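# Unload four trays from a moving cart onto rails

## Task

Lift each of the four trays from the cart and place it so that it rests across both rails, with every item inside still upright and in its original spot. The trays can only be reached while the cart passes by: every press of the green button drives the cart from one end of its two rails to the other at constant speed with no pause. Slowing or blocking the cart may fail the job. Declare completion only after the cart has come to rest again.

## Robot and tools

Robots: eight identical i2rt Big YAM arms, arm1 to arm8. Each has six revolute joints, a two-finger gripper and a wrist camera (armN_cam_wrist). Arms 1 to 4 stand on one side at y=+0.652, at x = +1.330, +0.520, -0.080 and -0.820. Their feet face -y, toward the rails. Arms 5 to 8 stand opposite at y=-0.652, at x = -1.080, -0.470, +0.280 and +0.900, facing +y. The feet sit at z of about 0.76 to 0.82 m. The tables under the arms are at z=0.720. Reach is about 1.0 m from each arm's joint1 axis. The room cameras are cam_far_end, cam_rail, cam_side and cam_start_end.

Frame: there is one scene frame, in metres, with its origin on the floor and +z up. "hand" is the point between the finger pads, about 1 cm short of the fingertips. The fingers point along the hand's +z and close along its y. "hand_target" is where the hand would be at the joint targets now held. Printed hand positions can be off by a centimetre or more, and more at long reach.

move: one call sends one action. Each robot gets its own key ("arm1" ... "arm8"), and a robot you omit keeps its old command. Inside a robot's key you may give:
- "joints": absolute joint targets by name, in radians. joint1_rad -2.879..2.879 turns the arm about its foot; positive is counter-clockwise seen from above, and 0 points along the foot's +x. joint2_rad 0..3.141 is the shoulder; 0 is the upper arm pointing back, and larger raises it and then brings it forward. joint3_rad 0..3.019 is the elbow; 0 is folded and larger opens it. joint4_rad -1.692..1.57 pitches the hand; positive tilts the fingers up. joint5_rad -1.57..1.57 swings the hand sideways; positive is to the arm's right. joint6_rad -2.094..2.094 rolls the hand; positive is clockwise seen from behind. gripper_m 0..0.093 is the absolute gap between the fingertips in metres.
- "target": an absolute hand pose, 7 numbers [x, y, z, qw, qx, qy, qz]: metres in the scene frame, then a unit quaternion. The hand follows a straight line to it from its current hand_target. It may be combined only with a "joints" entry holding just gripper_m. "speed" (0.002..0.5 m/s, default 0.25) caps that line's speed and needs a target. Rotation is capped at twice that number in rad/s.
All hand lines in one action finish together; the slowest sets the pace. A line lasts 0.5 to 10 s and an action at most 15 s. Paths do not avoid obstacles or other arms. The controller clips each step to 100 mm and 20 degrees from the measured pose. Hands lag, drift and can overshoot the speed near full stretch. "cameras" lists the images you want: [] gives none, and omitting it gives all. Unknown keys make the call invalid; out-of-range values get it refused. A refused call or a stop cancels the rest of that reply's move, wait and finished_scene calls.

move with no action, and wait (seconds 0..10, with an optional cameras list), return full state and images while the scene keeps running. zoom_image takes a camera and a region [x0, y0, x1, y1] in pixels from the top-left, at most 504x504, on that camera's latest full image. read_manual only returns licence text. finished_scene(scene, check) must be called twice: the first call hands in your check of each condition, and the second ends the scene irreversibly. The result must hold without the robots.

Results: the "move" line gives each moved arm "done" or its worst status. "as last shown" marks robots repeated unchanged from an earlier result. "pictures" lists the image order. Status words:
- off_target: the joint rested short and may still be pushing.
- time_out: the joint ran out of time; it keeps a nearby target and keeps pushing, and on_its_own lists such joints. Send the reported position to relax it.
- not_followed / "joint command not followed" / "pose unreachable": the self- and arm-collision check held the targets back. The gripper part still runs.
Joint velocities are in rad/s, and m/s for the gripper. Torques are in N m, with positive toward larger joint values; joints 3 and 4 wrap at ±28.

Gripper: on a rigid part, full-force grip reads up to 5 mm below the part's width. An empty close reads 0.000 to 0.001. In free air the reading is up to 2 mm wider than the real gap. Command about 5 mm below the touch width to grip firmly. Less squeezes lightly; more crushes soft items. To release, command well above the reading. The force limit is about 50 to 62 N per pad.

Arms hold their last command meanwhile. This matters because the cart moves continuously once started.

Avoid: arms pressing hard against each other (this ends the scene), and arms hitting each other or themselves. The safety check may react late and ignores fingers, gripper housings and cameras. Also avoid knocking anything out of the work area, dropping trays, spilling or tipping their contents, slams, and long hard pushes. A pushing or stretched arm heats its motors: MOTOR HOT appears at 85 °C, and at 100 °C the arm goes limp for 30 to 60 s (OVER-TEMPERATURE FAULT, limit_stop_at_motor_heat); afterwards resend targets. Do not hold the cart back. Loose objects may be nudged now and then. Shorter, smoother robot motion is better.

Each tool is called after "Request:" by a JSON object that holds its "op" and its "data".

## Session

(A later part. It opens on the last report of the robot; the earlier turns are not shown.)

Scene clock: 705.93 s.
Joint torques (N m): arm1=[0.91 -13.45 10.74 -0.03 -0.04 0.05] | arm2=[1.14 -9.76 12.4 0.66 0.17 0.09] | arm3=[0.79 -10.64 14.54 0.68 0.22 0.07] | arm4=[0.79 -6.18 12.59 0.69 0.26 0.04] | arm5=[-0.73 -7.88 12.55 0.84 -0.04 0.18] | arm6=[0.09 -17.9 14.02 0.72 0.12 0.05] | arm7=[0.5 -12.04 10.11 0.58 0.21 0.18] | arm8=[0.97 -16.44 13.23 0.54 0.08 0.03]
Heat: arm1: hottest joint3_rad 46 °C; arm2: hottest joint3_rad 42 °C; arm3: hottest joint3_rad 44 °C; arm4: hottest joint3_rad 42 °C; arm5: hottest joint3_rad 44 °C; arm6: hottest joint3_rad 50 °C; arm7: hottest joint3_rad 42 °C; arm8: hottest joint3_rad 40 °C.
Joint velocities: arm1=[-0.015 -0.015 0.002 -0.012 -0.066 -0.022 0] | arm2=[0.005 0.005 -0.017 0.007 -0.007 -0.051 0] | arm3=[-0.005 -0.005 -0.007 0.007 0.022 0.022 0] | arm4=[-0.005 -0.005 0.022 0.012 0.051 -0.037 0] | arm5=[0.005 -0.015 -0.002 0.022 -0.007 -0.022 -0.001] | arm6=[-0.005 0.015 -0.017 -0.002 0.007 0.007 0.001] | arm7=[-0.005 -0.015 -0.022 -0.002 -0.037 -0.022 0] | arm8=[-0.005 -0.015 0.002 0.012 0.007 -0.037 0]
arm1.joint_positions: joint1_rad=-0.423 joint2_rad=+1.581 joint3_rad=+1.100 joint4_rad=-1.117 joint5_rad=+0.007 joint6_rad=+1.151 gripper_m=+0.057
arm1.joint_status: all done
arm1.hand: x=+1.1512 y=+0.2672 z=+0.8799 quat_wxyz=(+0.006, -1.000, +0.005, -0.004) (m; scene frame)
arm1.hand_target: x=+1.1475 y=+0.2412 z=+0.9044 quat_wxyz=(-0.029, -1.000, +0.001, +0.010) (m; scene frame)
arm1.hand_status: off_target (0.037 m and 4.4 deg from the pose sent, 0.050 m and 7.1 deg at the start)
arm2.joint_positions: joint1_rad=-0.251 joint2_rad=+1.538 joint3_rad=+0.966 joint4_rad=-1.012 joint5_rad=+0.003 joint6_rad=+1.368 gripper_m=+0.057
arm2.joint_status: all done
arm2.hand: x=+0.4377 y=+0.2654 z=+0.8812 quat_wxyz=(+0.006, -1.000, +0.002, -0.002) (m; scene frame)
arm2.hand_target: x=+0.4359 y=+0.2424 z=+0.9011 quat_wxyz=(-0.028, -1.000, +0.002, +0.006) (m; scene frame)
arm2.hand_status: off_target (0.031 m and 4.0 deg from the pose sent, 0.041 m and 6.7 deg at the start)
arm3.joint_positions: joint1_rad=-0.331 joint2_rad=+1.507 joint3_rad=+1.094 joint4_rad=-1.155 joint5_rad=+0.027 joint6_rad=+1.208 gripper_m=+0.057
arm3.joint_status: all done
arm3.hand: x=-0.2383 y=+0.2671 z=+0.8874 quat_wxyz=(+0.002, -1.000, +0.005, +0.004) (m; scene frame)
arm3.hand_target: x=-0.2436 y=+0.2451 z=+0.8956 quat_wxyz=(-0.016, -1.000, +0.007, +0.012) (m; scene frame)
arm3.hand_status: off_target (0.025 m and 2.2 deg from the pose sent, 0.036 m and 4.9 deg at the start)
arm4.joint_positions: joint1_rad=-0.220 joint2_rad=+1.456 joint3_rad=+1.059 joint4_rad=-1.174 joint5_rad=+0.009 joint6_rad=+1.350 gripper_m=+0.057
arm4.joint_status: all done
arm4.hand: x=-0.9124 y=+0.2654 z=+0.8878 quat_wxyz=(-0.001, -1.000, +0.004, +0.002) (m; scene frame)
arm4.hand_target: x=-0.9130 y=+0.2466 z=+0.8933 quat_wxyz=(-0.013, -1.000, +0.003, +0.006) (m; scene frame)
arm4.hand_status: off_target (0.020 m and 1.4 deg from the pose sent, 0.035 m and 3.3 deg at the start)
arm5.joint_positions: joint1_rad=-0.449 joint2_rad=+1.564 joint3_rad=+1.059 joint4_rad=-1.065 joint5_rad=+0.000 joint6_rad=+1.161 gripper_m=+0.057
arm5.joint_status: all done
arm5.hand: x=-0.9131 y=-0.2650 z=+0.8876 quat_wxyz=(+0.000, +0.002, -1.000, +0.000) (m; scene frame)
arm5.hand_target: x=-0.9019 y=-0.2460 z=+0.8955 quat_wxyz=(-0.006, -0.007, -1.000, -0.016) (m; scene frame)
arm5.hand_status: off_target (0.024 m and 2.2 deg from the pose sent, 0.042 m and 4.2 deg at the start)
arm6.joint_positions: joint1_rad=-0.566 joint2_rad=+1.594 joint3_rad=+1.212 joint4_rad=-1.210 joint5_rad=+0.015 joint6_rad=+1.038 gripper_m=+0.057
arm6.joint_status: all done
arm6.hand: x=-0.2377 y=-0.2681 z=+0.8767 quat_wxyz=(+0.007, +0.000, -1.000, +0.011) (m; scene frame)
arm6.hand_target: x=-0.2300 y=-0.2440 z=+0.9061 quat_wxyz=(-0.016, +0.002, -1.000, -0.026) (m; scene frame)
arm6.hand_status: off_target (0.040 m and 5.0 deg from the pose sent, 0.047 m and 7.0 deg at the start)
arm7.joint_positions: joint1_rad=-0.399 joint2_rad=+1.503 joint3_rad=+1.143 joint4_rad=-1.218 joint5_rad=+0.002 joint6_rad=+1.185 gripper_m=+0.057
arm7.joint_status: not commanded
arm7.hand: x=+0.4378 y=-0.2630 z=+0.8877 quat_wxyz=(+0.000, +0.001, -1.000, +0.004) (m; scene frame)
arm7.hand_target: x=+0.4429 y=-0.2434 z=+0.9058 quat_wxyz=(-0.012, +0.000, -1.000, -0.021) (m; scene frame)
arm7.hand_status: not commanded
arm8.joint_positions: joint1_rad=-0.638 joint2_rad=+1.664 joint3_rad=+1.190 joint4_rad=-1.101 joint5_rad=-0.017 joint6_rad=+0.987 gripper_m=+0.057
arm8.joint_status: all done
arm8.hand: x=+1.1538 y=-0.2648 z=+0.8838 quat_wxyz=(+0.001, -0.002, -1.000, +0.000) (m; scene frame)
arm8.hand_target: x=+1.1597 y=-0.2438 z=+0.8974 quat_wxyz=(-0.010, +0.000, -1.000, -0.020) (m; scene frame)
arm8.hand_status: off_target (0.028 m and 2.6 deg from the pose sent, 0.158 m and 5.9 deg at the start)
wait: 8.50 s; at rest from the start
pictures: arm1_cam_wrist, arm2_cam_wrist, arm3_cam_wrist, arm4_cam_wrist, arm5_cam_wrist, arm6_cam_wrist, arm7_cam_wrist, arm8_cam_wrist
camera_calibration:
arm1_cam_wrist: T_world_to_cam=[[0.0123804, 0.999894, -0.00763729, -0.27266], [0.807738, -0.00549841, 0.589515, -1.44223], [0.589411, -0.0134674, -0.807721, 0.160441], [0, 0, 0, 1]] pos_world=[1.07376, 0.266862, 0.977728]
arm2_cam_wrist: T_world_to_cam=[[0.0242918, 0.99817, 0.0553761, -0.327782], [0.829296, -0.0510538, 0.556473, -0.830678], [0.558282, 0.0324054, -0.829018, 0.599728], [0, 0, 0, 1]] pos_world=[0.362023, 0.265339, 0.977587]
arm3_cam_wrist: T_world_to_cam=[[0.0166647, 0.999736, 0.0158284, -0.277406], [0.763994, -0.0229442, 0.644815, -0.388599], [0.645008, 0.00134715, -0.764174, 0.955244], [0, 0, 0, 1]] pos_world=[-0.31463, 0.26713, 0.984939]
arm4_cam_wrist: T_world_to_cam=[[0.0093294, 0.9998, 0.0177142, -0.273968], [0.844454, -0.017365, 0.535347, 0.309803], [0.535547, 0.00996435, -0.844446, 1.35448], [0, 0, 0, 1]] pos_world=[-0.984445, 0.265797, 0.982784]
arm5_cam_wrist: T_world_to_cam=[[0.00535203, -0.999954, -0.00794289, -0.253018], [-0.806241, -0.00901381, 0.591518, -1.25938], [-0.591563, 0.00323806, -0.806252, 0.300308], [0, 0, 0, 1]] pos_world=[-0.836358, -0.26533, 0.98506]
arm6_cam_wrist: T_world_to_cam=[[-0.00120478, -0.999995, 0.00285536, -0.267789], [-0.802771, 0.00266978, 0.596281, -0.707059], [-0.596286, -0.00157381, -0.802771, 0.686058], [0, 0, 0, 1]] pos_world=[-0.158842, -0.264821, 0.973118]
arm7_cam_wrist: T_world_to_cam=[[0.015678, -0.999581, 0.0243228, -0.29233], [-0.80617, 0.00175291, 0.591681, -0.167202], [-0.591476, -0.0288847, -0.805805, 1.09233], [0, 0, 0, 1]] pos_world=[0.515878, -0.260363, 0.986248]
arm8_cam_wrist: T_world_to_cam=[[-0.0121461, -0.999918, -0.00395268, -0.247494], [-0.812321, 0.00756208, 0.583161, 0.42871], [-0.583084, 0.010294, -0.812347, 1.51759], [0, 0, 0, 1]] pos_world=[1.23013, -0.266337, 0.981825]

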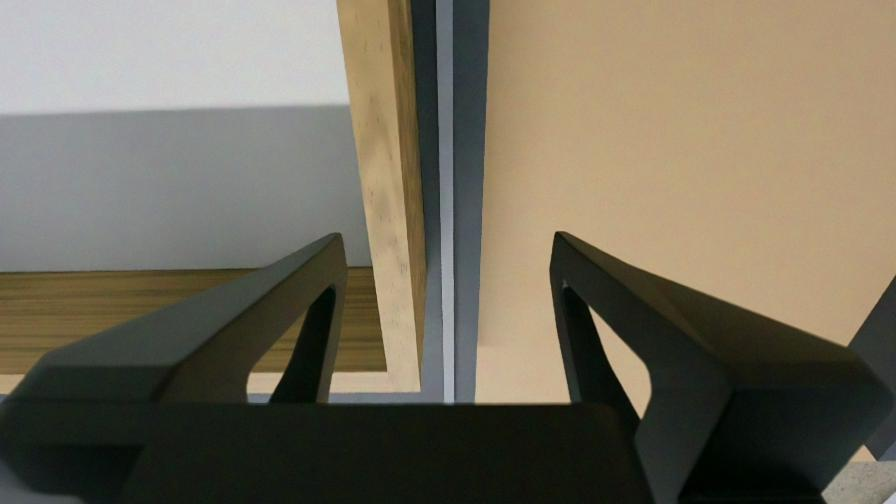

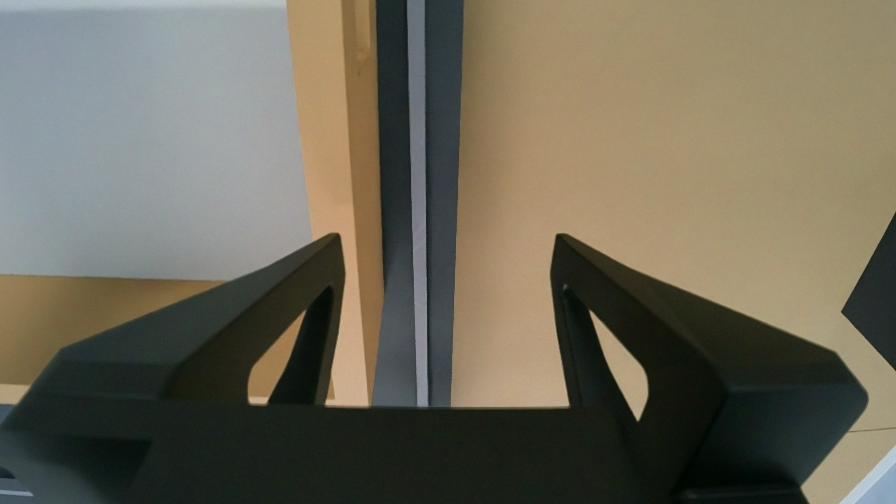

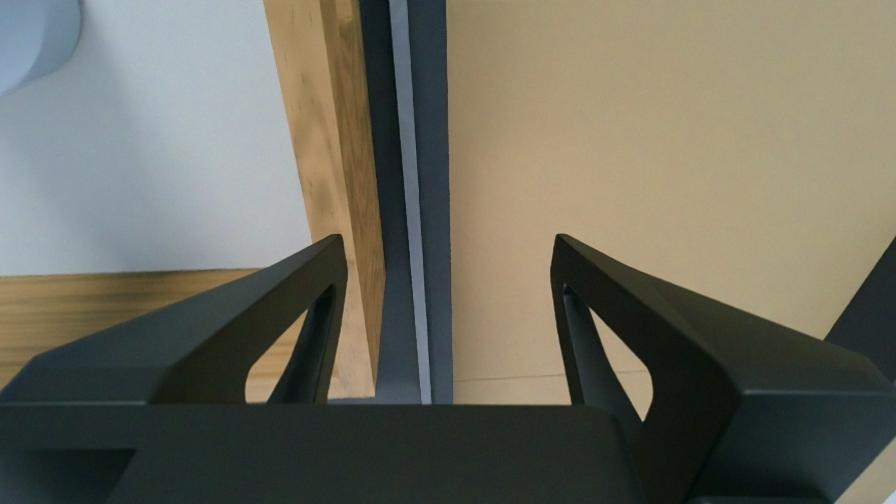

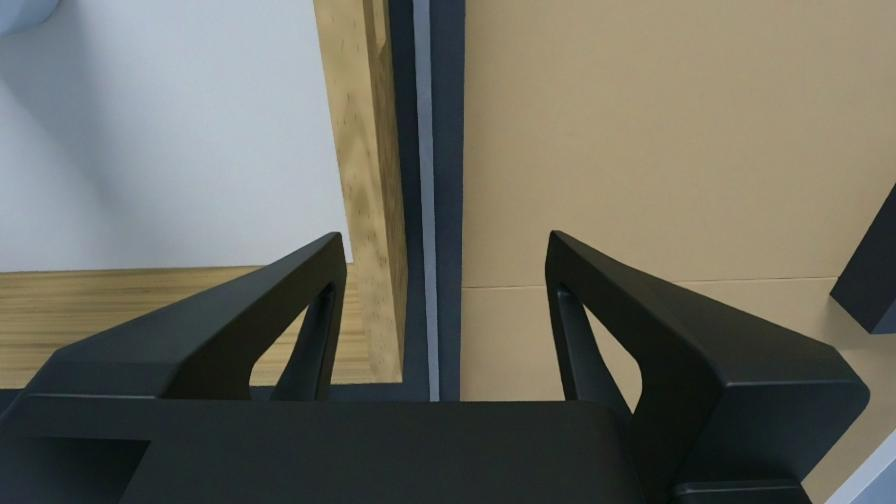

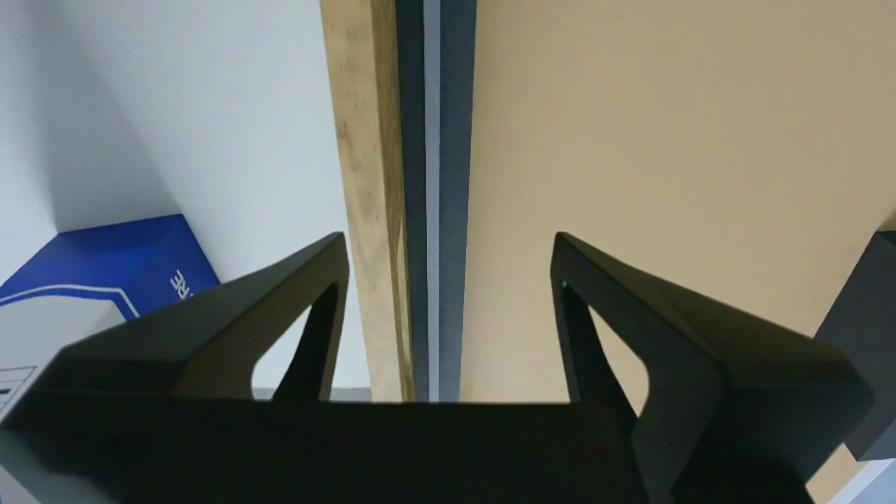

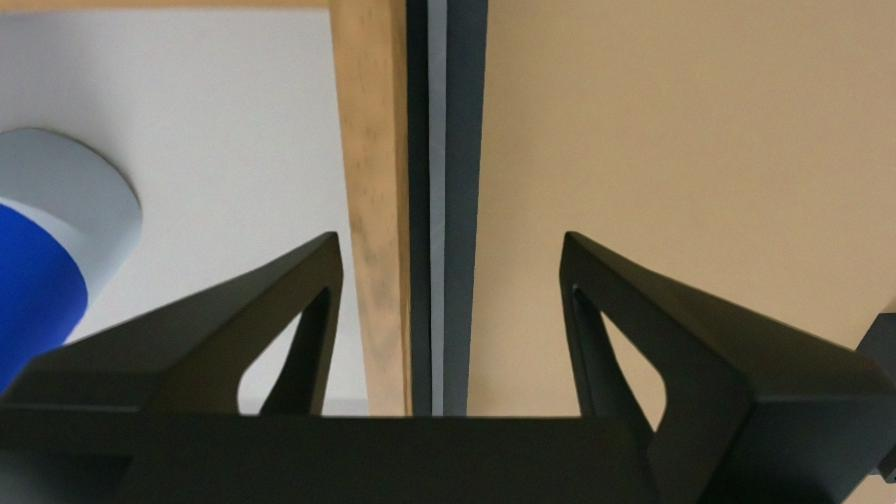

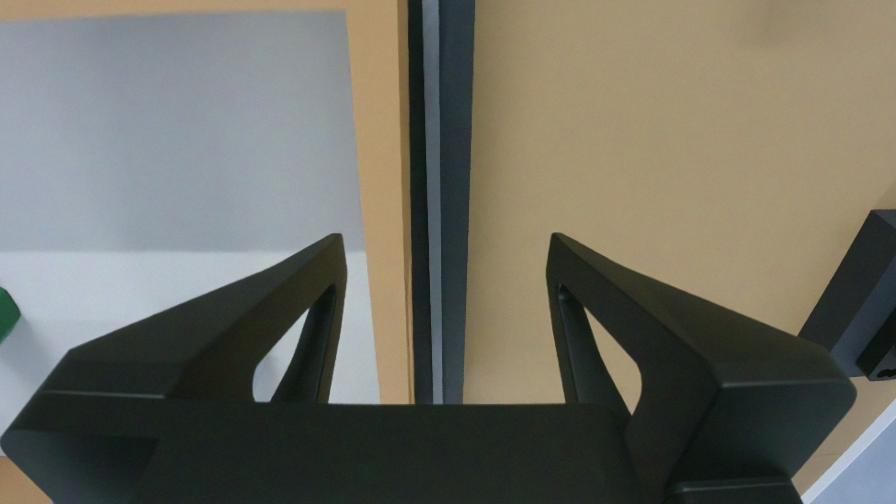

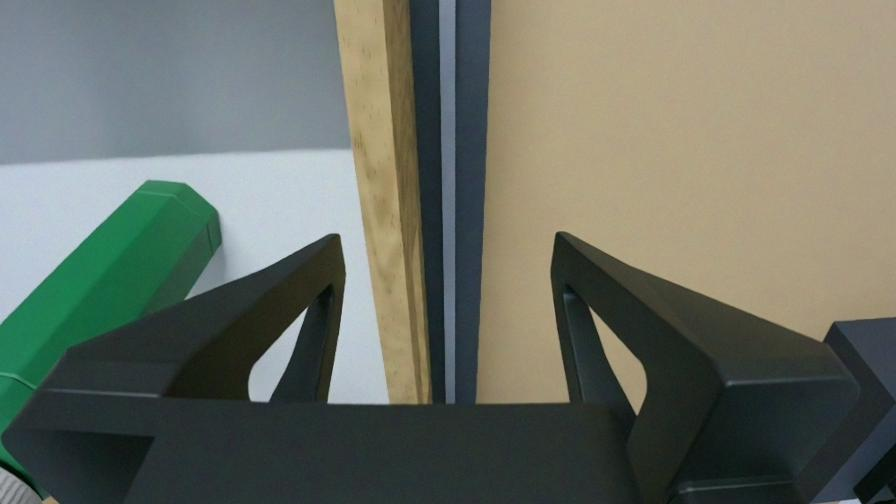

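Request:
{"op": "zoom_image", "data": {"camera": "arm1_cam_wrist", "region": [250, 150, 650, 400]}}

Request:
{"op": "zoom_image", "data": {"camera": "arm2_cam_wrist", "region": [250, 150, 650, 400]}}

Request:
{"op": "zoom_image", "data": {"camera": "arm3_cam_wrist", "region": [250, 150, 650, 400]}}

Request:
{"op": "zoom_image", "data": {"camera": "arm4_cam_wrist", "region": [250, 150, 650, 400]}}

Request:
{"op": "zoom_image", "data": {"camera": "arm5_cam_wrist", "region": [250, 150, 650, 400]}}

Request:
{"op": "zoom_image", "data": {"camera": "arm6_cam_wrist", "region": [250, 150, 650, 400]}}

Request:
{"op": "zoom_image", "data": {"camera": "arm7_cam_wrist", "region": [250, 150, 650, 400]}}

Request:
{"op": "zoom_image", "data": {"camera": "arm8_cam_wrist", "region": [250, 150, 650, 400]}}

Scaled by 1.260 from the camera's 896x504 image, which has a finer 1280x720 frame.

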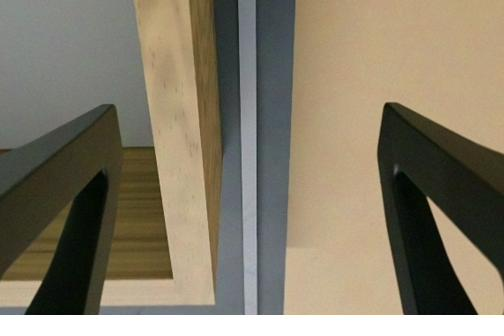

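Scaled by 1.260 from the camera's 896x504 image, which has a finer 1280x720 frame.

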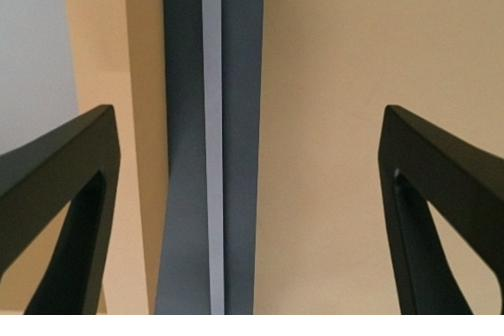

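Scaled by 1.260 from the camera's 896x504 image, which has a finer 1280x720 frame.

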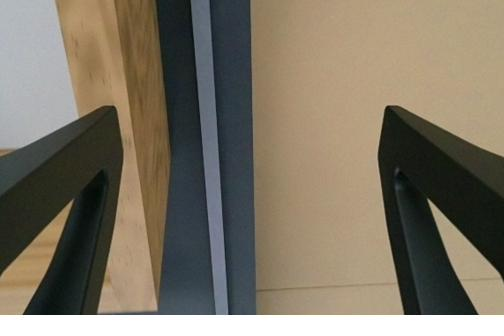

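Scaled by 1.260 from the camera's 896x504 image, which has a finer 1280x720 frame.

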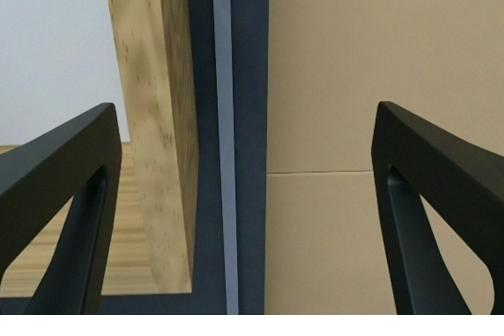

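Scaled by 1.260 from the camera's 896x504 image, which has a finer 1280x720 frame.

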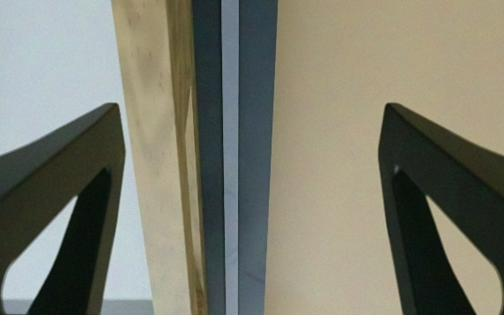

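Scaled by 1.260 from the camera's 896x504 image, which has a finer 1280x720 frame.

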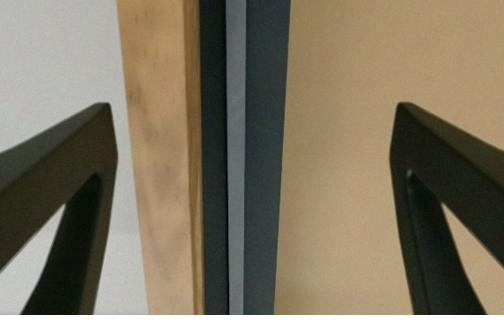

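Scaled by 1.260 from the camera's 896x504 image, which has a finer 1280x720 frame.

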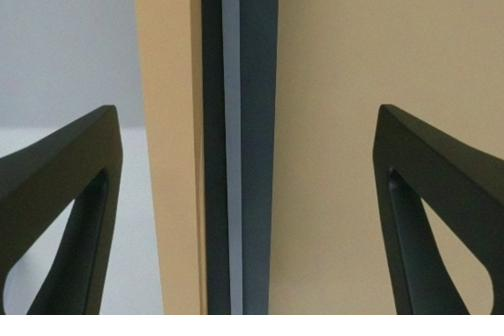

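Scaled by 1.260 from the camera's 896x504 image, which has a finer 1280x720 frame.

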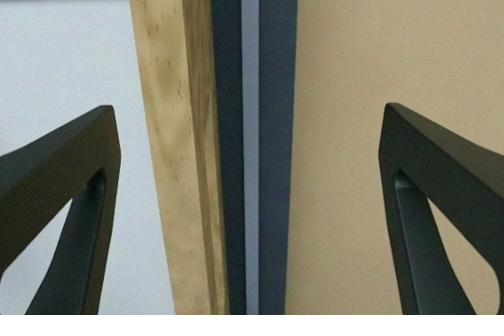

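Request:
{"op": "zoom_image", "data": {"camera": "arm1_cam_wrist", "region": [320, 195, 520, 285]}}

Request:
{"op": "zoom_image", "data": {"camera": "arm2_cam_wrist", "region": [280, 195, 480, 285]}}

Request:
{"op": "zoom_image", "data": {"camera": "arm3_cam_wrist", "region": [280, 195, 480, 285]}}

Request:
{"op": "zoom_image", "data": {"camera": "arm4_cam_wrist", "region": [300, 195, 500, 285]}}

Request:
{"op": "zoom_image", "data": {"camera": "arm5_cam_wrist", "region": [300, 195, 500, 285]}}

Request:
{"op": "zoom_image", "data": {"camera": "arm6_cam_wrist", "region": [310, 195, 510, 285]}}

Request:
{"op": "zoom_image", "data": {"camera": "arm7_cam_wrist", "region": [310, 195, 510, 285]}}

Request:
{"op": "zoom_image", "data": {"camera": "arm8_cam_wrist", "region": [320, 195, 520, 285]}}

Scaled by 2.520 from the camera's 896x504 image, which has a finer 1280x720 frame.

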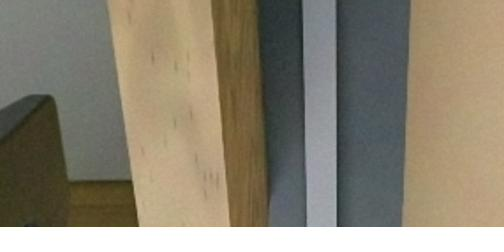

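Scaled by 2.520 from the camera's 896x504 image, which has a finer 1280x720 frame.

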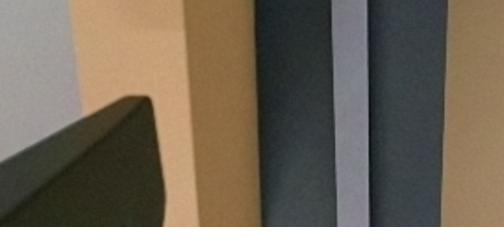

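Scaled by 2.520 from the camera's 896x504 image, which has a finer 1280x720 frame.

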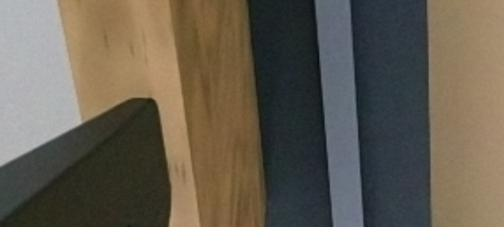

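Scaled by 2.520 from the camera's 896x504 image, which has a finer 1280x720 frame.

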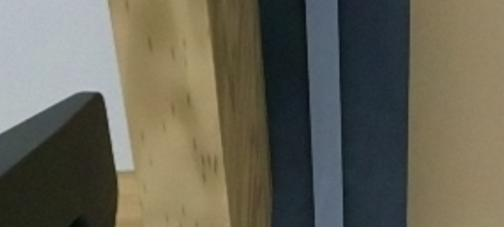

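Scaled by 2.520 from the camera's 896x504 image, which has a finer 1280x720 frame.

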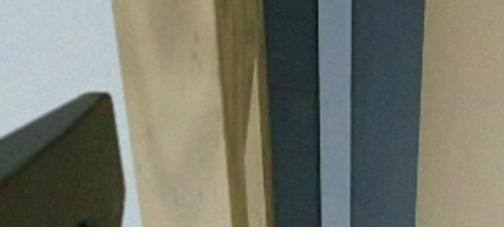

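Scaled by 2.520 from the camera's 896x504 image, which has a finer 1280x720 frame.

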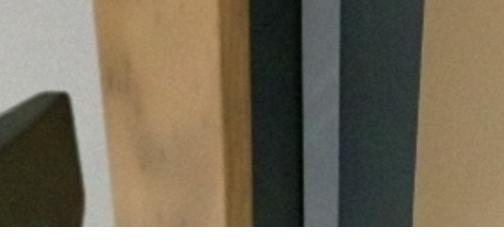

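Scaled by 2.520 from the camera's 896x504 image, which has a finer 1280x720 frame.

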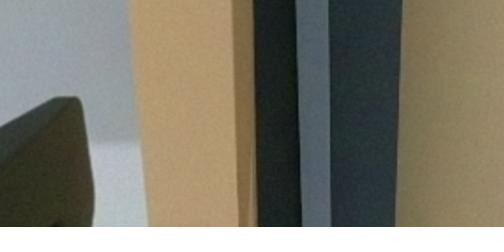

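Scaled by 2.520 from the camera's 896x504 image, which has a finer 1280x720 frame.

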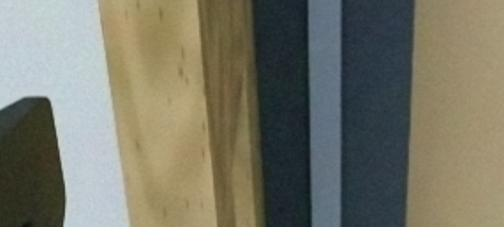

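Request:
{"op": "wait", "data": {"seconds": 0, "cameras": ["cam_rail", "cam_side", "cam_start_end"]}}

Scene clock: 762.43 s.
Joint torques (N m): arm1=[-0.21 -13.51 10.65 0.35 -0.04 0.05] | arm2=[1.2 -10.4 12.38 0.64 0.2 0.07] | arm3=[0.73 -10.58 14.56 0.68 0.22 0.07] | arm4=[0.85 -6.65 12.66 0.79 0.24 0.05] | arm5=[-0.67 -8.64 12.38 0.81 -0.01 0.13] | arm6=[0.15 -17.85 14.02 0.72 0.12 0.05] | arm7=[0.38 -12.1 10.13 0.55 0.2 0.18] | arm8=[0.97 -16.26 13.3 0.57 0.07 0.03]
Heat: arm1: hottest joint3_rad 47 °C; arm2: hottest joint3_rad 42 °C; arm3: hottest joint3_rad 45 °C; arm4: hottest joint3_rad 43 °C; arm5: hottest joint3_rad 46 °C; arm6: hottest joint3_rad 51 °C; arm7: hottest joint3_rad 44 °C; arm8: hottest joint3_rad 41 °C.
Joint velocities: arm1=[-0.005 -0.015 0.002 0.007 -0.022 -0.037 0] | arm2=[0.015 -0.005 0.002 -0.022 -0.081 -0.066 -0.001] | arm3=[-0.024 -0.005 -0.022 -0.012 0.081 0.022 -0.001] | arm4=[-0.005 -0.005 0.002 0.002 -0.007 -0.007 0] | arm5=[-0.005 0.005 -0.007 0.002 -0.022 -0.007 0] | arm6=[-0.015 0.005 -0.007 -0.002 0.066 -0.051 -0.001] | arm7=[-0.024 -0.005 0.002 -0.007 -0.066 -0.007 0] | arm8=[-0.015 0.005 -0.012 0.007 0.095 -0.022 -0.001]
arm1.joint_positions: joint1_rad=-0.423 joint2_rad=+1.581 joint3_rad=+1.100 joint4_rad=-1.117 joint5_rad=+0.007 joint6_rad=+1.151 gripper_m=+0.057
arm1.joint_status: all done
arm1.hand: x=+1.1512 y=+0.2672 z=+0.8799 quat_wxyz=(+0.006, -1.000, +0.005, -0.004) (m; scene frame)
arm1.hand_target: x=+1.1475 y=+0.2412 z=+0.9044 quat_wxyz=(-0.029, -1.000, +0.001, +0.011) (m; scene frame)
arm1.hand_status: off_target (0.037 m and 4.4 deg from the pose sent, 0.050 m and 7.1 deg at the start)
arm2.joint_positions: joint1_rad=-0.251 joint2_rad=+1.538 joint3_rad=+0.966 joint4_rad=-1.012 joint5_rad=+0.003 joint6_rad=+1.368 gripper_m=+0.057
arm2.joint_status: all done
arm2.hand: x=+0.4377 y=+0.2654 z=+0.8812 quat_wxyz=(+0.006, -1.000, +0.002, -0.002) (m; scene frame)
arm2.hand_target: x=+0.4359 y=+0.2424 z=+0.9011 quat_wxyz=(-0.028, -1.000, +0.002, +0.006) (m; scene frame)
arm2.hand_status: off_target (0.031 m and 4.0 deg from the pose sent, 0.041 m and 6.7 deg at the start)
arm3.joint_positions: joint1_rad=-0.331 joint2_rad=+1.507 joint3_rad=+1.094 joint4_rad=-1.155 joint5_rad=+0.027 joint6_rad=+1.208 gripper_m=+0.057
arm3.joint_status: all done
arm3.hand: x=-0.2383 y=+0.2671 z=+0.8874 quat_wxyz=(+0.002, -1.000, +0.005, +0.004) (m; scene frame)
arm3.hand_target: x=-0.2436 y=+0.2451 z=+0.8956 quat_wxyz=(-0.016, -1.000, +0.007, +0.012) (m; scene frame)
arm3.hand_status: off_target (0.025 m and 2.2 deg from the pose sent, 0.036 m and 4.9 deg at the start)
arm4.joint_positions: joint1_rad=-0.220 joint2_rad=+1.456 joint3_rad=+1.059 joint4_rad=-1.174 joint5_rad=+0.009 joint6_rad=+1.350 gripper_m=+0.057
arm4.joint_status: all done
arm4.hand: x=-0.9124 y=+0.2654 z=+0.8878 quat_wxyz=(-0.001, -1.000, +0.004, +0.002) (m; scene frame)
arm4.hand_target: x=-0.9130 y=+0.2466 z=+0.8933 quat_wxyz=(-0.013, -1.000, +0.003, +0.006) (m; scene frame)
arm4.hand_status: off_target (0.020 m and 1.4 deg from the pose sent, 0.035 m and 3.3 deg at the start)
arm5.joint_positions: joint1_rad=-0.449 joint2_rad=+1.564 joint3_rad=+1.059 joint4_rad=-1.065 joint5_rad=+0.000 joint6_rad=+1.161 gripper_m=+0.057
arm5.joint_status: all done
arm5.hand: x=-0.9131 y=-0.2650 z=+0.8876 quat_wxyz=(+0.000, +0.002, -1.000, +0.000) (m; scene frame)
arm5.hand_target: x=-0.9019 y=-0.2460 z=+0.8955 quat_wxyz=(-0.006, -0.007, -1.000, -0.016) (m; scene frame)
arm5.hand_status: off_target (0.024 m and 2.2 deg from the pose sent, 0.042 m and 4.2 deg at the start)
arm6.joint_positions: joint1_rad=-0.566 joint2_rad=+1.594 joint3_rad=+1.212 joint4_rad=-1.210 joint5_rad=+0.015 joint6_rad=+1.038 gripper_m=+0.057
arm6.joint_status: all done
arm6.hand: x=-0.2377 y=-0.2681 z=+0.8767 quat_wxyz=(+0.007, +0.000, -1.000, +0.011) (m; scene frame)
arm6.hand_target: x=-0.2300 y=-0.2440 z=+0.9061 quat_wxyz=(-0.016, +0.002, -1.000, -0.026) (m; scene frame)
arm6.hand_status: off_target (0.040 m and 5.0 deg from the pose sent, 0.047 m and 7.0 deg at the start)
arm7.joint_positions: joint1_rad=-0.399 joint2_rad=+1.503 joint3_rad=+1.143 joint4_rad=-1.218 joint5_rad=+0.002 joint6_rad=+1.185 gripper_m=+0.057
arm7.joint_status: not commanded
arm7.hand: x=+0.4378 y=-0.2630 z=+0.8877 quat_wxyz=(+0.000, +0.001, -1.000, +0.004) (m; scene frame)
arm7.hand_target: x=+0.4429 y=-0.2434 z=+0.9058 quat_wxyz=(-0.012, +0.000, -1.000, -0.021) (m; scene frame)
arm7.hand_status: not commanded
arm8.joint_positions: joint1_rad=-0.638 joint2_rad=+1.664 joint3_rad=+1.190 joint4_rad=-1.101 joint5_rad=-0.017 joint6_rad=+0.987 gripper_m=+0.057
arm8.joint_status: all done
arm8.hand: x=+1.1538 y=-0.2648 z=+0.8838 quat_wxyz=(+0.001, -0.002, -1.000, +0.000) (m; scene frame)
arm8.hand_target: x=+1.1597 y=-0.2438 z=+0.8974 quat_wxyz=(-0.010, +0.000, -1.000, -0.020) (m; scene frame)
arm8.hand_status: off_target (0.028 m and 2.6 deg from the pose sent, 0.158 m and 5.9 deg at the start)
pictures: cam_rail, cam_side, cam_start_end

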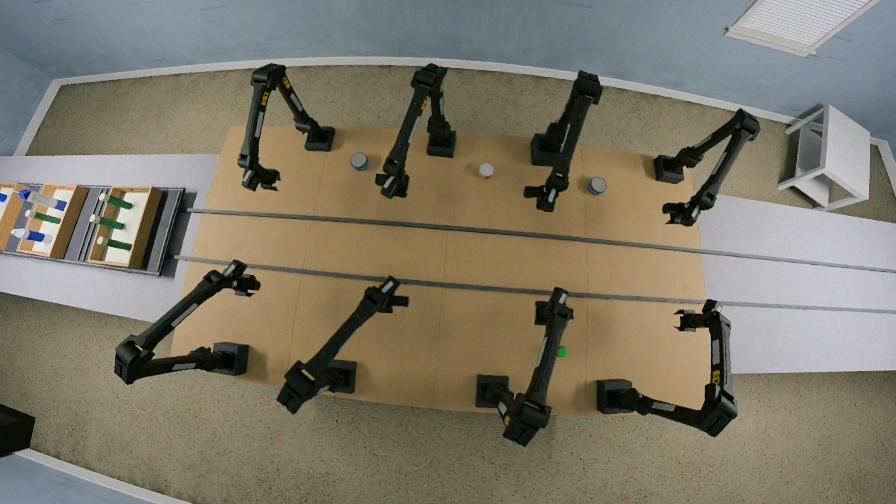

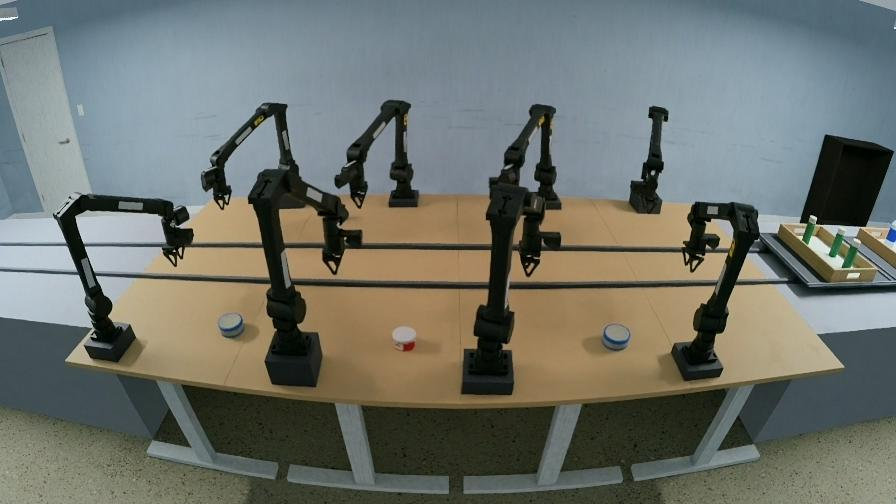

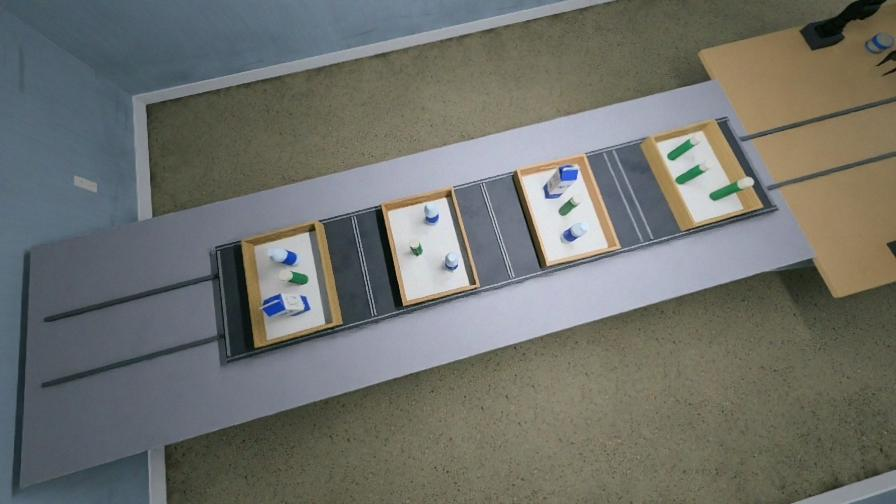

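Request:
{"op": "move", "data": {"arm1": {"target": [1.148, 0.217, 0.904, 0.029, 1, -0.001, -0.011], "speed": 0.15}, "arm2": {"target": [0.436, 0.201, 0.901, 0.028, 1, -0.002, -0.006], "speed": 0.15}, "arm3": {"target": [-0.244, 0.2, 0.896, 0.016, 1, -0.006, -0.012], "speed": 0.15}, "arm4": {"target": [-0.913, 0.217, 0.893, 0.013, 1, -0.003, -0.006], "speed": 0.15}, "arm5": {"target": [-0.902, -0.213, 0.896, 0.006, 0.007, 1, 0.016], "speed": 0.15}, "arm6": {"target": [-0.23, -0.217, 0.906, 0.016, -0.002, 1, 0.025], "speed": 0.15}, "arm7": {"joints": {"joint1_rad": -0.415, "joint2_rad": 1.137, "joint3_rad": 0.918, "joint4_rad": -1.352, "joint5_rad": 0, "joint6_rad": 1.155}}, "arm8": {"joints": {"joint1_rad": 0.45, "joint2_rad": 1.25, "joint3_rad": 0.95, "joint4_rad": -1.27, "joint5_rad": 0, "joint6_rad": 0.45, "gripper_m": 0.0}}, "cameras": ["cam_start_end", "cam_rail"]}}

Scene clock: 846.20 s.
Joint torques (N m): arm1=[0.32 -13.51 10.52 -0.05 0.07 0.05] | arm2=[0.97 -9.93 12.97 -0.06 0.19 0.09] | arm3=[0.56 -12.22 14.58 -0.13 0.22 0.06] | arm4=[0.79 -7.47 12.75 0.35 0.25 0.03] | arm5=[0.56 -9.7 12.62 0.47 -0.01 0.12] | arm6=[-0.03 -16.91 13.59 0.18 0.11 0.05] | arm7=[-0.79 -6.01 6.26 0.08 -0.06 -0.04] | arm8=[0.38 -9 8.7 0.16 0.14 -0.15]
Heat: arm1: hottest joint3_rad 48 °C; arm2: hottest joint3_rad 43 °C; arm3: hottest joint3_rad 45 °C; arm4: hottest joint3_rad 43 °C; arm5: hottest joint3_rad 47 °C; arm6: hottest joint3_rad 52 °C; arm7: hottest joint3_rad 45 °C; arm8: hottest joint3_rad 42 °C.
move: arm1 off_target; arm2 off_target; arm3 off_target; arm4 off_target; arm5 off_target; arm6 off_target; arm7 done; arm8 done
Joint velocities: arm1=[-0.005 -0.005 -0.012 -0.007 -0.007 -0.022 0] | arm2=[-0.005 -0.024 0.012 0.002 -0.022 0.007 -0.001] | arm3=[0.005 0.015 -0.007 -0.012 0.037 -0.066 0.001] | arm4=[-0.005 -0.015 -0.022 0.002 0.051 -0.051 -0.001] | arm5=[0.005 -0.005 -0.007 0.002 -0.022 -0.081 -0.001] | arm6=[-0.005 0.005 -0.002 0.002 0.022 -0.066 0] | arm7=[-0.005 0.005 0.002 0.007 -0.066 0.007 0] | arm8=[-0.015 0.005 -0.017 -0.007 -0.007 0.066 0]
arm1.joint_positions: joint1_rad=-0.399 joint2_rad=+1.619 joint3_rad=+1.162 joint4_rad=-1.117 joint5_rad=+0.006 joint6_rad=+1.173 gripper_m=+0.057
arm1.joint_status: not commanded
arm1.hand: x=+1.1507 y=+0.2405 z=+0.8855 quat_wxyz=(-0.005, -1.000, +0.004, +0.001) (m; scene frame)
arm1.hand_target: x=+1.1480 y=+0.2177 z=+0.9037 quat_wxyz=(-0.029, -1.000, +0.001, +0.011) (m; scene frame)
arm1.hand_status: off_target (0.030 m and 3.0 deg from the pose sent, 0.056 m and 4.4 deg at the start)
arm2.joint_positions: joint1_rad=-0.233 joint2_rad=+1.618 joint3_rad=+1.077 joint4_rad=-1.012 joint5_rad=+0.003 joint6_rad=+1.383 gripper_m=+0.057
arm2.joint_status: not commanded
arm2.hand: x=+0.4363 y=+0.2206 z=+0.8858 quat_wxyz=(-0.009, -1.000, +0.000, +0.001) (m; scene frame)
arm2.hand_target: x=+0.4356 y=+0.2021 z=+0.9013 quat_wxyz=(-0.028, -1.000, +0.001, +0.006) (m; scene frame)
arm2.hand_status: off_target (0.025 m and 2.2 deg from the pose sent, 0.067 m and 4.0 deg at the start)
arm3.joint_positions: joint1_rad=-0.296 joint2_rad=+1.608 joint3_rad=+1.221 joint4_rad=-1.155 joint5_rad=+0.027 joint6_rad=+1.238 gripper_m=+0.057
arm3.joint_status: not commanded
arm3.hand: x=-0.2410 y=+0.2158 z=+0.8907 quat_wxyz=(-0.011, -1.000, +0.003, +0.009) (m; scene frame)
arm3.hand_target: x=-0.2443 y=+0.2007 z=+0.8970 quat_wxyz=(-0.016, -1.000, +0.006, +0.012) (m; scene frame)
arm3.hand_status: off_target (0.017 m and 0.7 deg from the pose sent, 0.068 m and 2.2 deg at the start)
arm4.joint_positions: joint1_rad=-0.205 joint2_rad=+1.527 joint3_rad=+1.139 joint4_rad=-1.174 joint5_rad=+0.009 joint6_rad=+1.364 gripper_m=+0.057
arm4.joint_status: not commanded
arm4.hand: x=-0.9134 y=+0.2341 z=+0.8884 quat_wxyz=(-0.005, -1.000, +0.003, +0.003) (m; scene frame)
arm4.hand_target: x=-0.9134 y=+0.2175 z=+0.8932 quat_wxyz=(-0.013, -1.000, +0.003, +0.006) (m; scene frame)
arm4.hand_status: off_target (0.018 m and 0.9 deg from the pose sent, 0.049 m and 1.4 deg at the start)
arm5.joint_positions: joint1_rad=-0.434 joint2_rad=+1.635 joint3_rad=+1.149 joint4_rad=-1.073 joint5_rad=+0.000 joint6_rad=+1.189 gripper_m=+0.057
arm5.joint_status: not commanded
arm5.hand: x=-0.9062 y=-0.2320 z=+0.8886 quat_wxyz=(-0.003, -0.005, -1.000, -0.006) (m; scene frame)
arm5.hand_target: x=-0.9021 y=-0.2137 z=+0.8966 quat_wxyz=(-0.006, -0.007, -1.000, -0.016) (m; scene frame)
arm5.hand_status: off_target (0.021 m and 1.3 deg from the pose sent, 0.054 m and 2.2 deg at the start)
arm6.joint_positions: joint1_rad=-0.538 joint2_rad=+1.630 joint3_rad=+1.290 joint4_rad=-1.210 joint5_rad=+0.017 joint6_rad=+1.065 gripper_m=+0.057
arm6.joint_status: not commanded
arm6.hand: x=-0.2341 y=-0.2363 z=+0.8886 quat_wxyz=(-0.004, +0.000, -1.000, -0.007) (m; scene frame)
arm6.hand_target: x=-0.2302 y=-0.2182 z=+0.9066 quat_wxyz=(-0.016, +0.002, -1.000, -0.026) (m; scene frame)
arm6.hand_status: off_target (0.026 m and 2.5 deg from the pose sent, 0.059 m and 4.9 deg at the start)
arm7.joint_positions: joint1_rad=-0.407 joint2_rad=+1.129 joint3_rad=+0.929 joint4_rad=-1.345 joint5_rad=+0.002 joint6_rad=+1.165 gripper_m=+0.057
arm7.joint_status: all done
arm7.hand: x=+0.3958 y=-0.3732 z=+0.9354 quat_wxyz=(-0.006, +0.007, -1.000, -0.011) (m; scene frame)
arm7.hand_target: x=+0.3958 y=-0.3783 z=+0.9292 quat_wxyz=(+0.000, +0.009, -1.000, +0.001) (m; scene frame)
arm7.hand_status: not commanded
arm8.joint_positions: joint1_rad=+0.445 joint2_rad=+1.239 joint3_rad=+0.962 joint4_rad=-1.262 joint5_rad=-0.001 joint6_rad=+0.460 gripper_m=+0.000
arm8.joint_status: all done
arm8.hand: x=+0.7374 y=-0.3536 z=+0.9575 quat_wxyz=(-0.008, +0.719, -0.694, -0.008) (m; scene frame)
arm8.hand_target: x=+0.7389 y=-0.3597 z=+0.9497 quat_wxyz=(-0.004, +0.725, -0.689, +0.006) (m; scene frame)
arm8.hand_status: not commanded
pictures: cam_rail, cam_start_end

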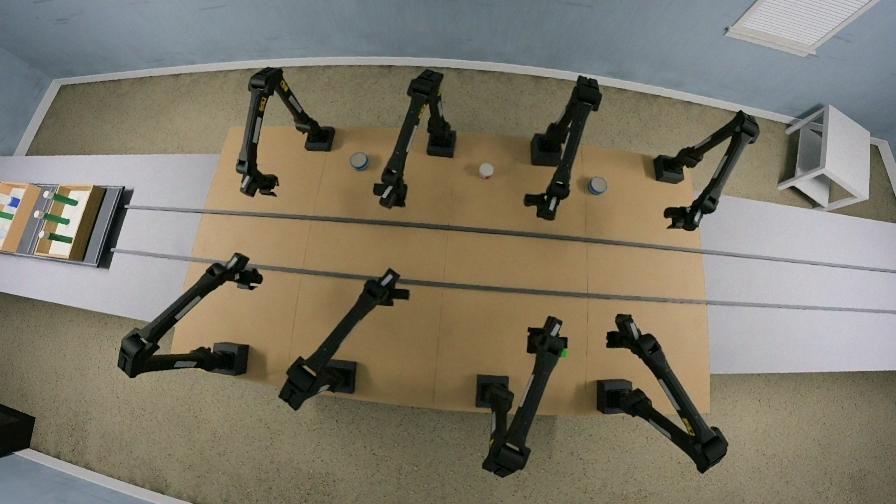

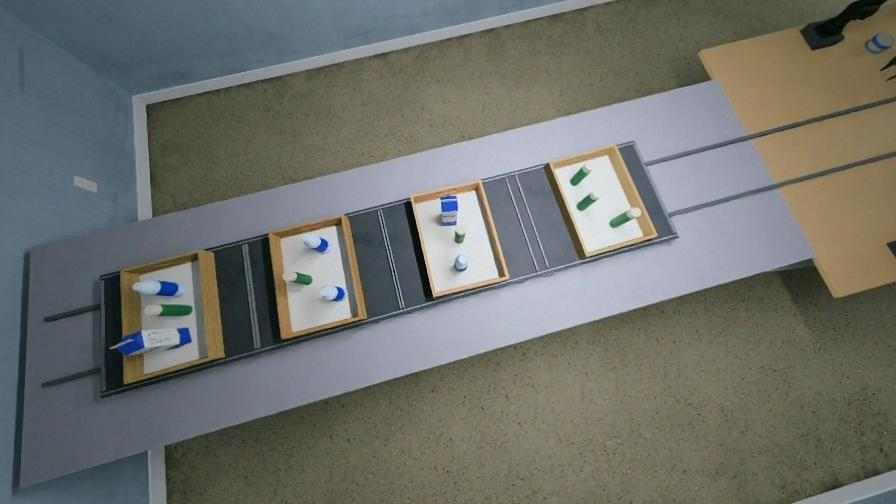

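Request:
{"op": "move", "data": {"arm8": {"target": [0.600, -0.445, 0.880, 0, 0.725, -0.689, 0]}, "cameras": []}}

Request:
{"op": "move", "data": {"arm8": {"target": [0.602, -0.440, 0.780, 0, 0.725, -0.689, 0], "speed": 0.09}, "cameras": []}}

Request:
{"op": "move", "data": {"arm8": {"joints": {"joint1_rad": -0.668, "joint2_rad": 1.313, "joint3_rad": 0.94, "joint4_rad": -1.198, "joint5_rad": 0, "joint6_rad": 0.902, "gripper_m": 0.057}}, "cameras": ["cam_start_end"]}}

Scene clock: 860.87 s.
Joint torques (N m): arm1=[0.5 -12.57 10.59 0.16 0.11 0.04] | arm2=[0.91 -10.05 12.83 -0.05 0.15 0.07] | arm3=[0.56 -12.22 14.57 -0.13 0.22 0.06] | arm4=[0.85 -7.59 12.63 0.34 0.26 0.07] | arm5=[0.38 -9.52 12.57 0.44 0 0.11] | arm6=[-0.03 -16.85 13.61 0.2 0.11 0.05] | arm7=[-0.73 -6.01 6.26 0.06 -0.06 -0.04] | arm8=[-0.15 -10.7 8.64 0.76 0.26 0.03]
Heat: arm1: hottest joint3_rad 48 °C; arm2: hottest joint3_rad 44 °C; arm3: hottest joint3_rad 44 °C; arm4: hottest joint3_rad 43 °C; arm5: hottest joint3_rad 47 °C; arm6: hottest joint3_rad 50 °C; arm7: hottest joint3_rad 43 °C; arm8: hottest joint3_rad 41 °C.
move: arm8 done
Joint velocities: arm1=[-0.005 -0.005 -0.007 -0.002 -0.066 -0.037 0] | arm2=[0.005 -0.005 -0.007 0.017 -0.081 0.007 -0.001] | arm3=[-0.005 -0.024 0.007 -0.012 0.022 -0.007 -0.001] | arm4=[-0.005 -0.015 -0.032 -0.022 0.007 -0.037 0] | arm5=[-0.005 -0.015 -0.007 0.017 0.007 0.066 0] | arm6=[0.005 -0.005 0.007 0.002 0.037 0.022 0.001] | arm7=[-0.015 -0.005 -0.002 -0.007 -0.037 -0.022 0] | arm8=[0.005 -0.005 0.002 0.017 0.007 -0.051 0]
arm1.joint_positions: joint1_rad=-0.399 joint2_rad=+1.619 joint3_rad=+1.162 joint4_rad=-1.117 joint5_rad=+0.006 joint6_rad=+1.173 gripper_m=+0.057
arm1.joint_status: not commanded
arm1.hand: x=+1.1507 y=+0.2405 z=+0.8855 quat_wxyz=(-0.005, -1.000, +0.004, +0.001) (m; scene frame)
arm1.hand_target: x=+1.1480 y=+0.2177 z=+0.9037 quat_wxyz=(-0.029, -1.000, +0.001, +0.011) (m; scene frame)
arm1.hand_status: not commanded
arm2.joint_positions: joint1_rad=-0.233 joint2_rad=+1.618 joint3_rad=+1.077 joint4_rad=-1.012 joint5_rad=+0.003 joint6_rad=+1.383 gripper_m=+0.057
arm2.joint_status: not commanded
arm2.hand: x=+0.4363 y=+0.2206 z=+0.8858 quat_wxyz=(-0.009, -1.000, +0.001, +0.001) (m; scene frame)
arm2.hand_target: x=+0.4356 y=+0.2021 z=+0.9013 quat_wxyz=(-0.028, -1.000, +0.001, +0.006) (m; scene frame)
arm2.hand_status: not commanded
arm3.joint_positions: joint1_rad=-0.296 joint2_rad=+1.608 joint3_rad=+1.221 joint4_rad=-1.155 joint5_rad=+0.027 joint6_rad=+1.238 gripper_m=+0.057
arm3.joint_status: not commanded
arm3.hand: x=-0.2410 y=+0.2158 z=+0.8907 quat_wxyz=(-0.011, -1.000, +0.003, +0.009) (m; scene frame)
arm3.hand_target: x=-0.2443 y=+0.2007 z=+0.8970 quat_wxyz=(-0.016, -1.000, +0.006, +0.012) (m; scene frame)
arm3.hand_status: not commanded
arm4.joint_positions: joint1_rad=-0.205 joint2_rad=+1.527 joint3_rad=+1.139 joint4_rad=-1.174 joint5_rad=+0.009 joint6_rad=+1.364 gripper_m=+0.057
arm4.joint_status: not commanded
arm4.hand: x=-0.9134 y=+0.2341 z=+0.8884 quat_wxyz=(-0.005, -1.000, +0.003, +0.003) (m; scene frame)
arm4.hand_target: x=-0.9134 y=+0.2175 z=+0.8932 quat_wxyz=(-0.013, -1.000, +0.003, +0.006) (m; scene frame)
arm4.hand_status: not commanded
arm5.joint_positions: joint1_rad=-0.434 joint2_rad=+1.635 joint3_rad=+1.149 joint4_rad=-1.073 joint5_rad=+0.000 joint6_rad=+1.189 gripper_m=+0.057
arm5.joint_status: not commanded
arm5.hand: x=-0.9062 y=-0.2320 z=+0.8886 quat_wxyz=(-0.003, -0.005, -1.000, -0.006) (m; scene frame)
arm5.hand_target: x=-0.9021 y=-0.2137 z=+0.8966 quat_wxyz=(-0.006, -0.007, -1.000, -0.016) (m; scene frame)
arm5.hand_status: not commanded
arm6.joint_positions: joint1_rad=-0.538 joint2_rad=+1.630 joint3_rad=+1.290 joint4_rad=-1.210 joint5_rad=+0.017 joint6_rad=+1.065 gripper_m=+0.057
arm6.joint_status: not commanded
arm6.hand: x=-0.2341 y=-0.2363 z=+0.8886 quat_wxyz=(-0.004, +0.000, -1.000, -0.007) (m; scene frame)
arm6.hand_target: x=-0.2302 y=-0.2182 z=+0.9066 quat_wxyz=(-0.016, +0.002, -1.000, -0.026) (m; scene frame)
arm6.hand_status: not commanded
arm7.joint_positions: joint1_rad=-0.407 joint2_rad=+1.129 joint3_rad=+0.929 joint4_rad=-1.345 joint5_rad=+0.002 joint6_rad=+1.165 gripper_m=+0.057
arm7.joint_status: not commanded
arm7.hand: x=+0.3958 y=-0.3732 z=+0.9354 quat_wxyz=(-0.006, +0.007, -1.000, -0.011) (m; scene frame)
arm7.hand_target: x=+0.3958 y=-0.3783 z=+0.9292 quat_wxyz=(+0.000, +0.008, -1.000, +0.001) (m; scene frame)
arm7.hand_status: not commanded
arm8.joint_positions: joint1_rad=+0.917 joint2_rad=+1.386 joint3_rad=+0.894 joint4_rad=-1.063 joint5_rad=+0.008 joint6_rad=+0.907 gripper_m=+0.000
arm8.joint_status: not commanded
arm8.hand: x=+0.6041 y=-0.4461 z=+0.8841 quat_wxyz=(-0.007, +0.728, -0.685, -0.001) (m; scene frame)
arm8.hand_target: x=+0.6038 y=-0.4454 z=+0.8801 quat_wxyz=(-0.008, +0.725, -0.689, +0.000) (m; scene frame)
arm8.hand_status: done (0.006 m and 0.9 deg from the pose sent, 0.182 m and 1.6 deg at the start)
pictures: none
No camera images: "cameras" was empty.

Scene clock: 862.50 s.
Joint torques (N m): arm1=[0.38 -12.98 10.48 -0.02 0.13 0.1] | arm2=[0.91 -9.58 12.82 -0.18 0.17 0.07] | arm3=[0.56 -12.22 14.57 -0.13 0.22 0.06] | arm4=[0.85 -7.77 12.72 0.39 0.24 0.06] | arm5=[0.44 -9.29 12.42 0.31 0.01 0.13] | arm6=[-0.03 -16.97 13.6 0.16 0.11 0.05] | arm7=[-0.73 -6.01 6.24 0.09 -0.06 -0.04] | arm8=[-0.91 -10.46 6.32 1.26 0.05 -0.11]
Heat: arm1: hottest joint3_rad 48 °C; arm2: hottest joint3_rad 45 °C; arm3: hottest joint3_rad 44 °C; arm4: hottest joint3_rad 43 °C; arm5: hottest joint3_rad 47 °C; arm6: hottest joint3_rad 50 °C; arm7: hottest joint3_rad 42 °C; arm8: hottest joint3_rad 41 °C.
move: arm8 off_target
Joint velocities: arm1=[-0.015 0.024 -0.002 0.007 0.007 -0.022 0] | arm2=[-0.024 -0.005 -0.017 -0.027 0.022 0.037 0.001] | arm3=[-0.015 -0.024 -0.007 0.002 -0.095 0.022 -0.001] | arm4=[-0.005 -0.005 -0.007 -0.007 -0.081 -0.051 0] | arm5=[-0.005 -0.005 -0.017 -0.032 0.022 0.037 0.001] | arm6=[0.005 -0.005 0.002 -0.017 -0.007 0.037 0] | arm7=[-0.005 -0.005 -0.007 -0.002 0.022 -0.007 0] | arm8=[0.005 -0.005 0.002 -0.012 0.007 0.022 0]
arm1, arm2, arm3, arm4, arm5, arm6, arm7: as last shown
arm8.joint_positions: joint1_rad=+0.917 joint2_rad=+1.559 joint3_rad=+0.789 joint4_rad=-0.768 joint5_rad=-0.003 joint6_rad=+0.907 gripper_m=+0.000
arm8.joint_status: not commanded
arm8.hand: x=+0.5975 y=-0.4433 z=+0.7935 quat_wxyz=(+0.000, +0.728, -0.685, -0.009) (m; scene frame)
arm8.hand_target: x=+0.6045 y=-0.4422 z=+0.7812 quat_wxyz=(+0.000, +0.725, -0.689, +0.000) (m; scene frame)
arm8.hand_status: off_target (0.015 m and 1.2 deg from the pose sent, 0.104 m and 0.9 deg at the start)
pictures: none
No camera images: "cameras" was empty.

Scene clock: 865.17 s.
Joint torques (N m): arm1=[0.21 -12.51 10.35 -0.09 0.09 0.1] | arm2=[0.91 -10.05 12.82 -0.06 0.17 0.09] | arm3=[0.62 -12.16 14.57 -0.13 0.22 0.06] | arm4=[0.67 -7.53 12.68 0.35 0.23 0.03] | arm5=[0.5 -9.23 12.57 0.21 0 0.16] | arm6=[0.03 -16.85 13.6 0.17 0.11 0.05] | arm7=[-0.79 -5.95 6.27 0.1 -0.05 -0.04] | arm8=[-0.15 -9.7 10.95 0.12 0.12 -0.11]
Heat: arm1: hottest joint3_rad 48 °C; arm2: hottest joint3_rad 45 °C; arm3: hottest joint3_rad 44 °C; arm4: hottest joint3_rad 43 °C; arm5: hottest joint3_rad 47 °C; arm6: hottest joint3_rad 50 °C; arm7: hottest joint3_rad 42 °C; arm8: hottest joint3_rad 41 °C.
move: arm8 done
Joint velocities: arm1=[0.015 0.005 0.022 0.017 -0.051 0.022 -0.001] | arm2=[0.005 -0.005 -0.007 -0.002 -0.037 -0.066 0] | arm3=[-0.015 -0.024 0.012 0.007 -0.051 -0.022 0] | arm4=[0.005 0.005 0.017 0.007 -0.022 0.022 0] | arm5=[-0.005 -0.005 -0.012 0.012 0.007 0.037 0] | arm6=[-0.005 0.005 -0.002 0.007 -0.022 -0.007 -0.001] | arm7=[0.005 -0.005 0.002 0.002 0.051 -0.081 -0.001] | arm8=[-0.005 -0.005 0.007 -0.002 -0.066 0.022 -0.001]
arm1, arm2, arm3, arm4, arm5, arm6, arm7: as last shown
arm8.joint_positions: joint1_rad=-0.664 joint2_rad=+1.305 joint3_rad=+0.923 joint4_rad=-1.190 joint5_rad=+0.001 joint6_rad=+0.907 gripper_m=+0.057
arm8.joint_status: all done
arm8.hand: x=+1.0954 y=-0.3724 z=+0.9277 quat_wxyz=(-0.007, +0.025, -1.000, +0.004) (m; scene frame)
arm8.hand_target: x=+1.0991 y=-0.3691 z=+0.9317 quat_wxyz=(-0.007, +0.025, -1.000, +0.002) (m; scene frame)
arm8.hand_status: not commanded
pictures: cam_start_end

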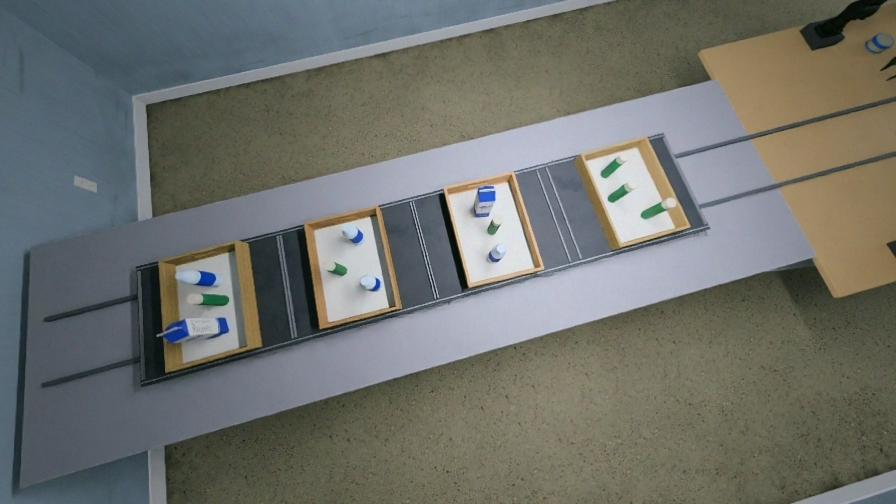

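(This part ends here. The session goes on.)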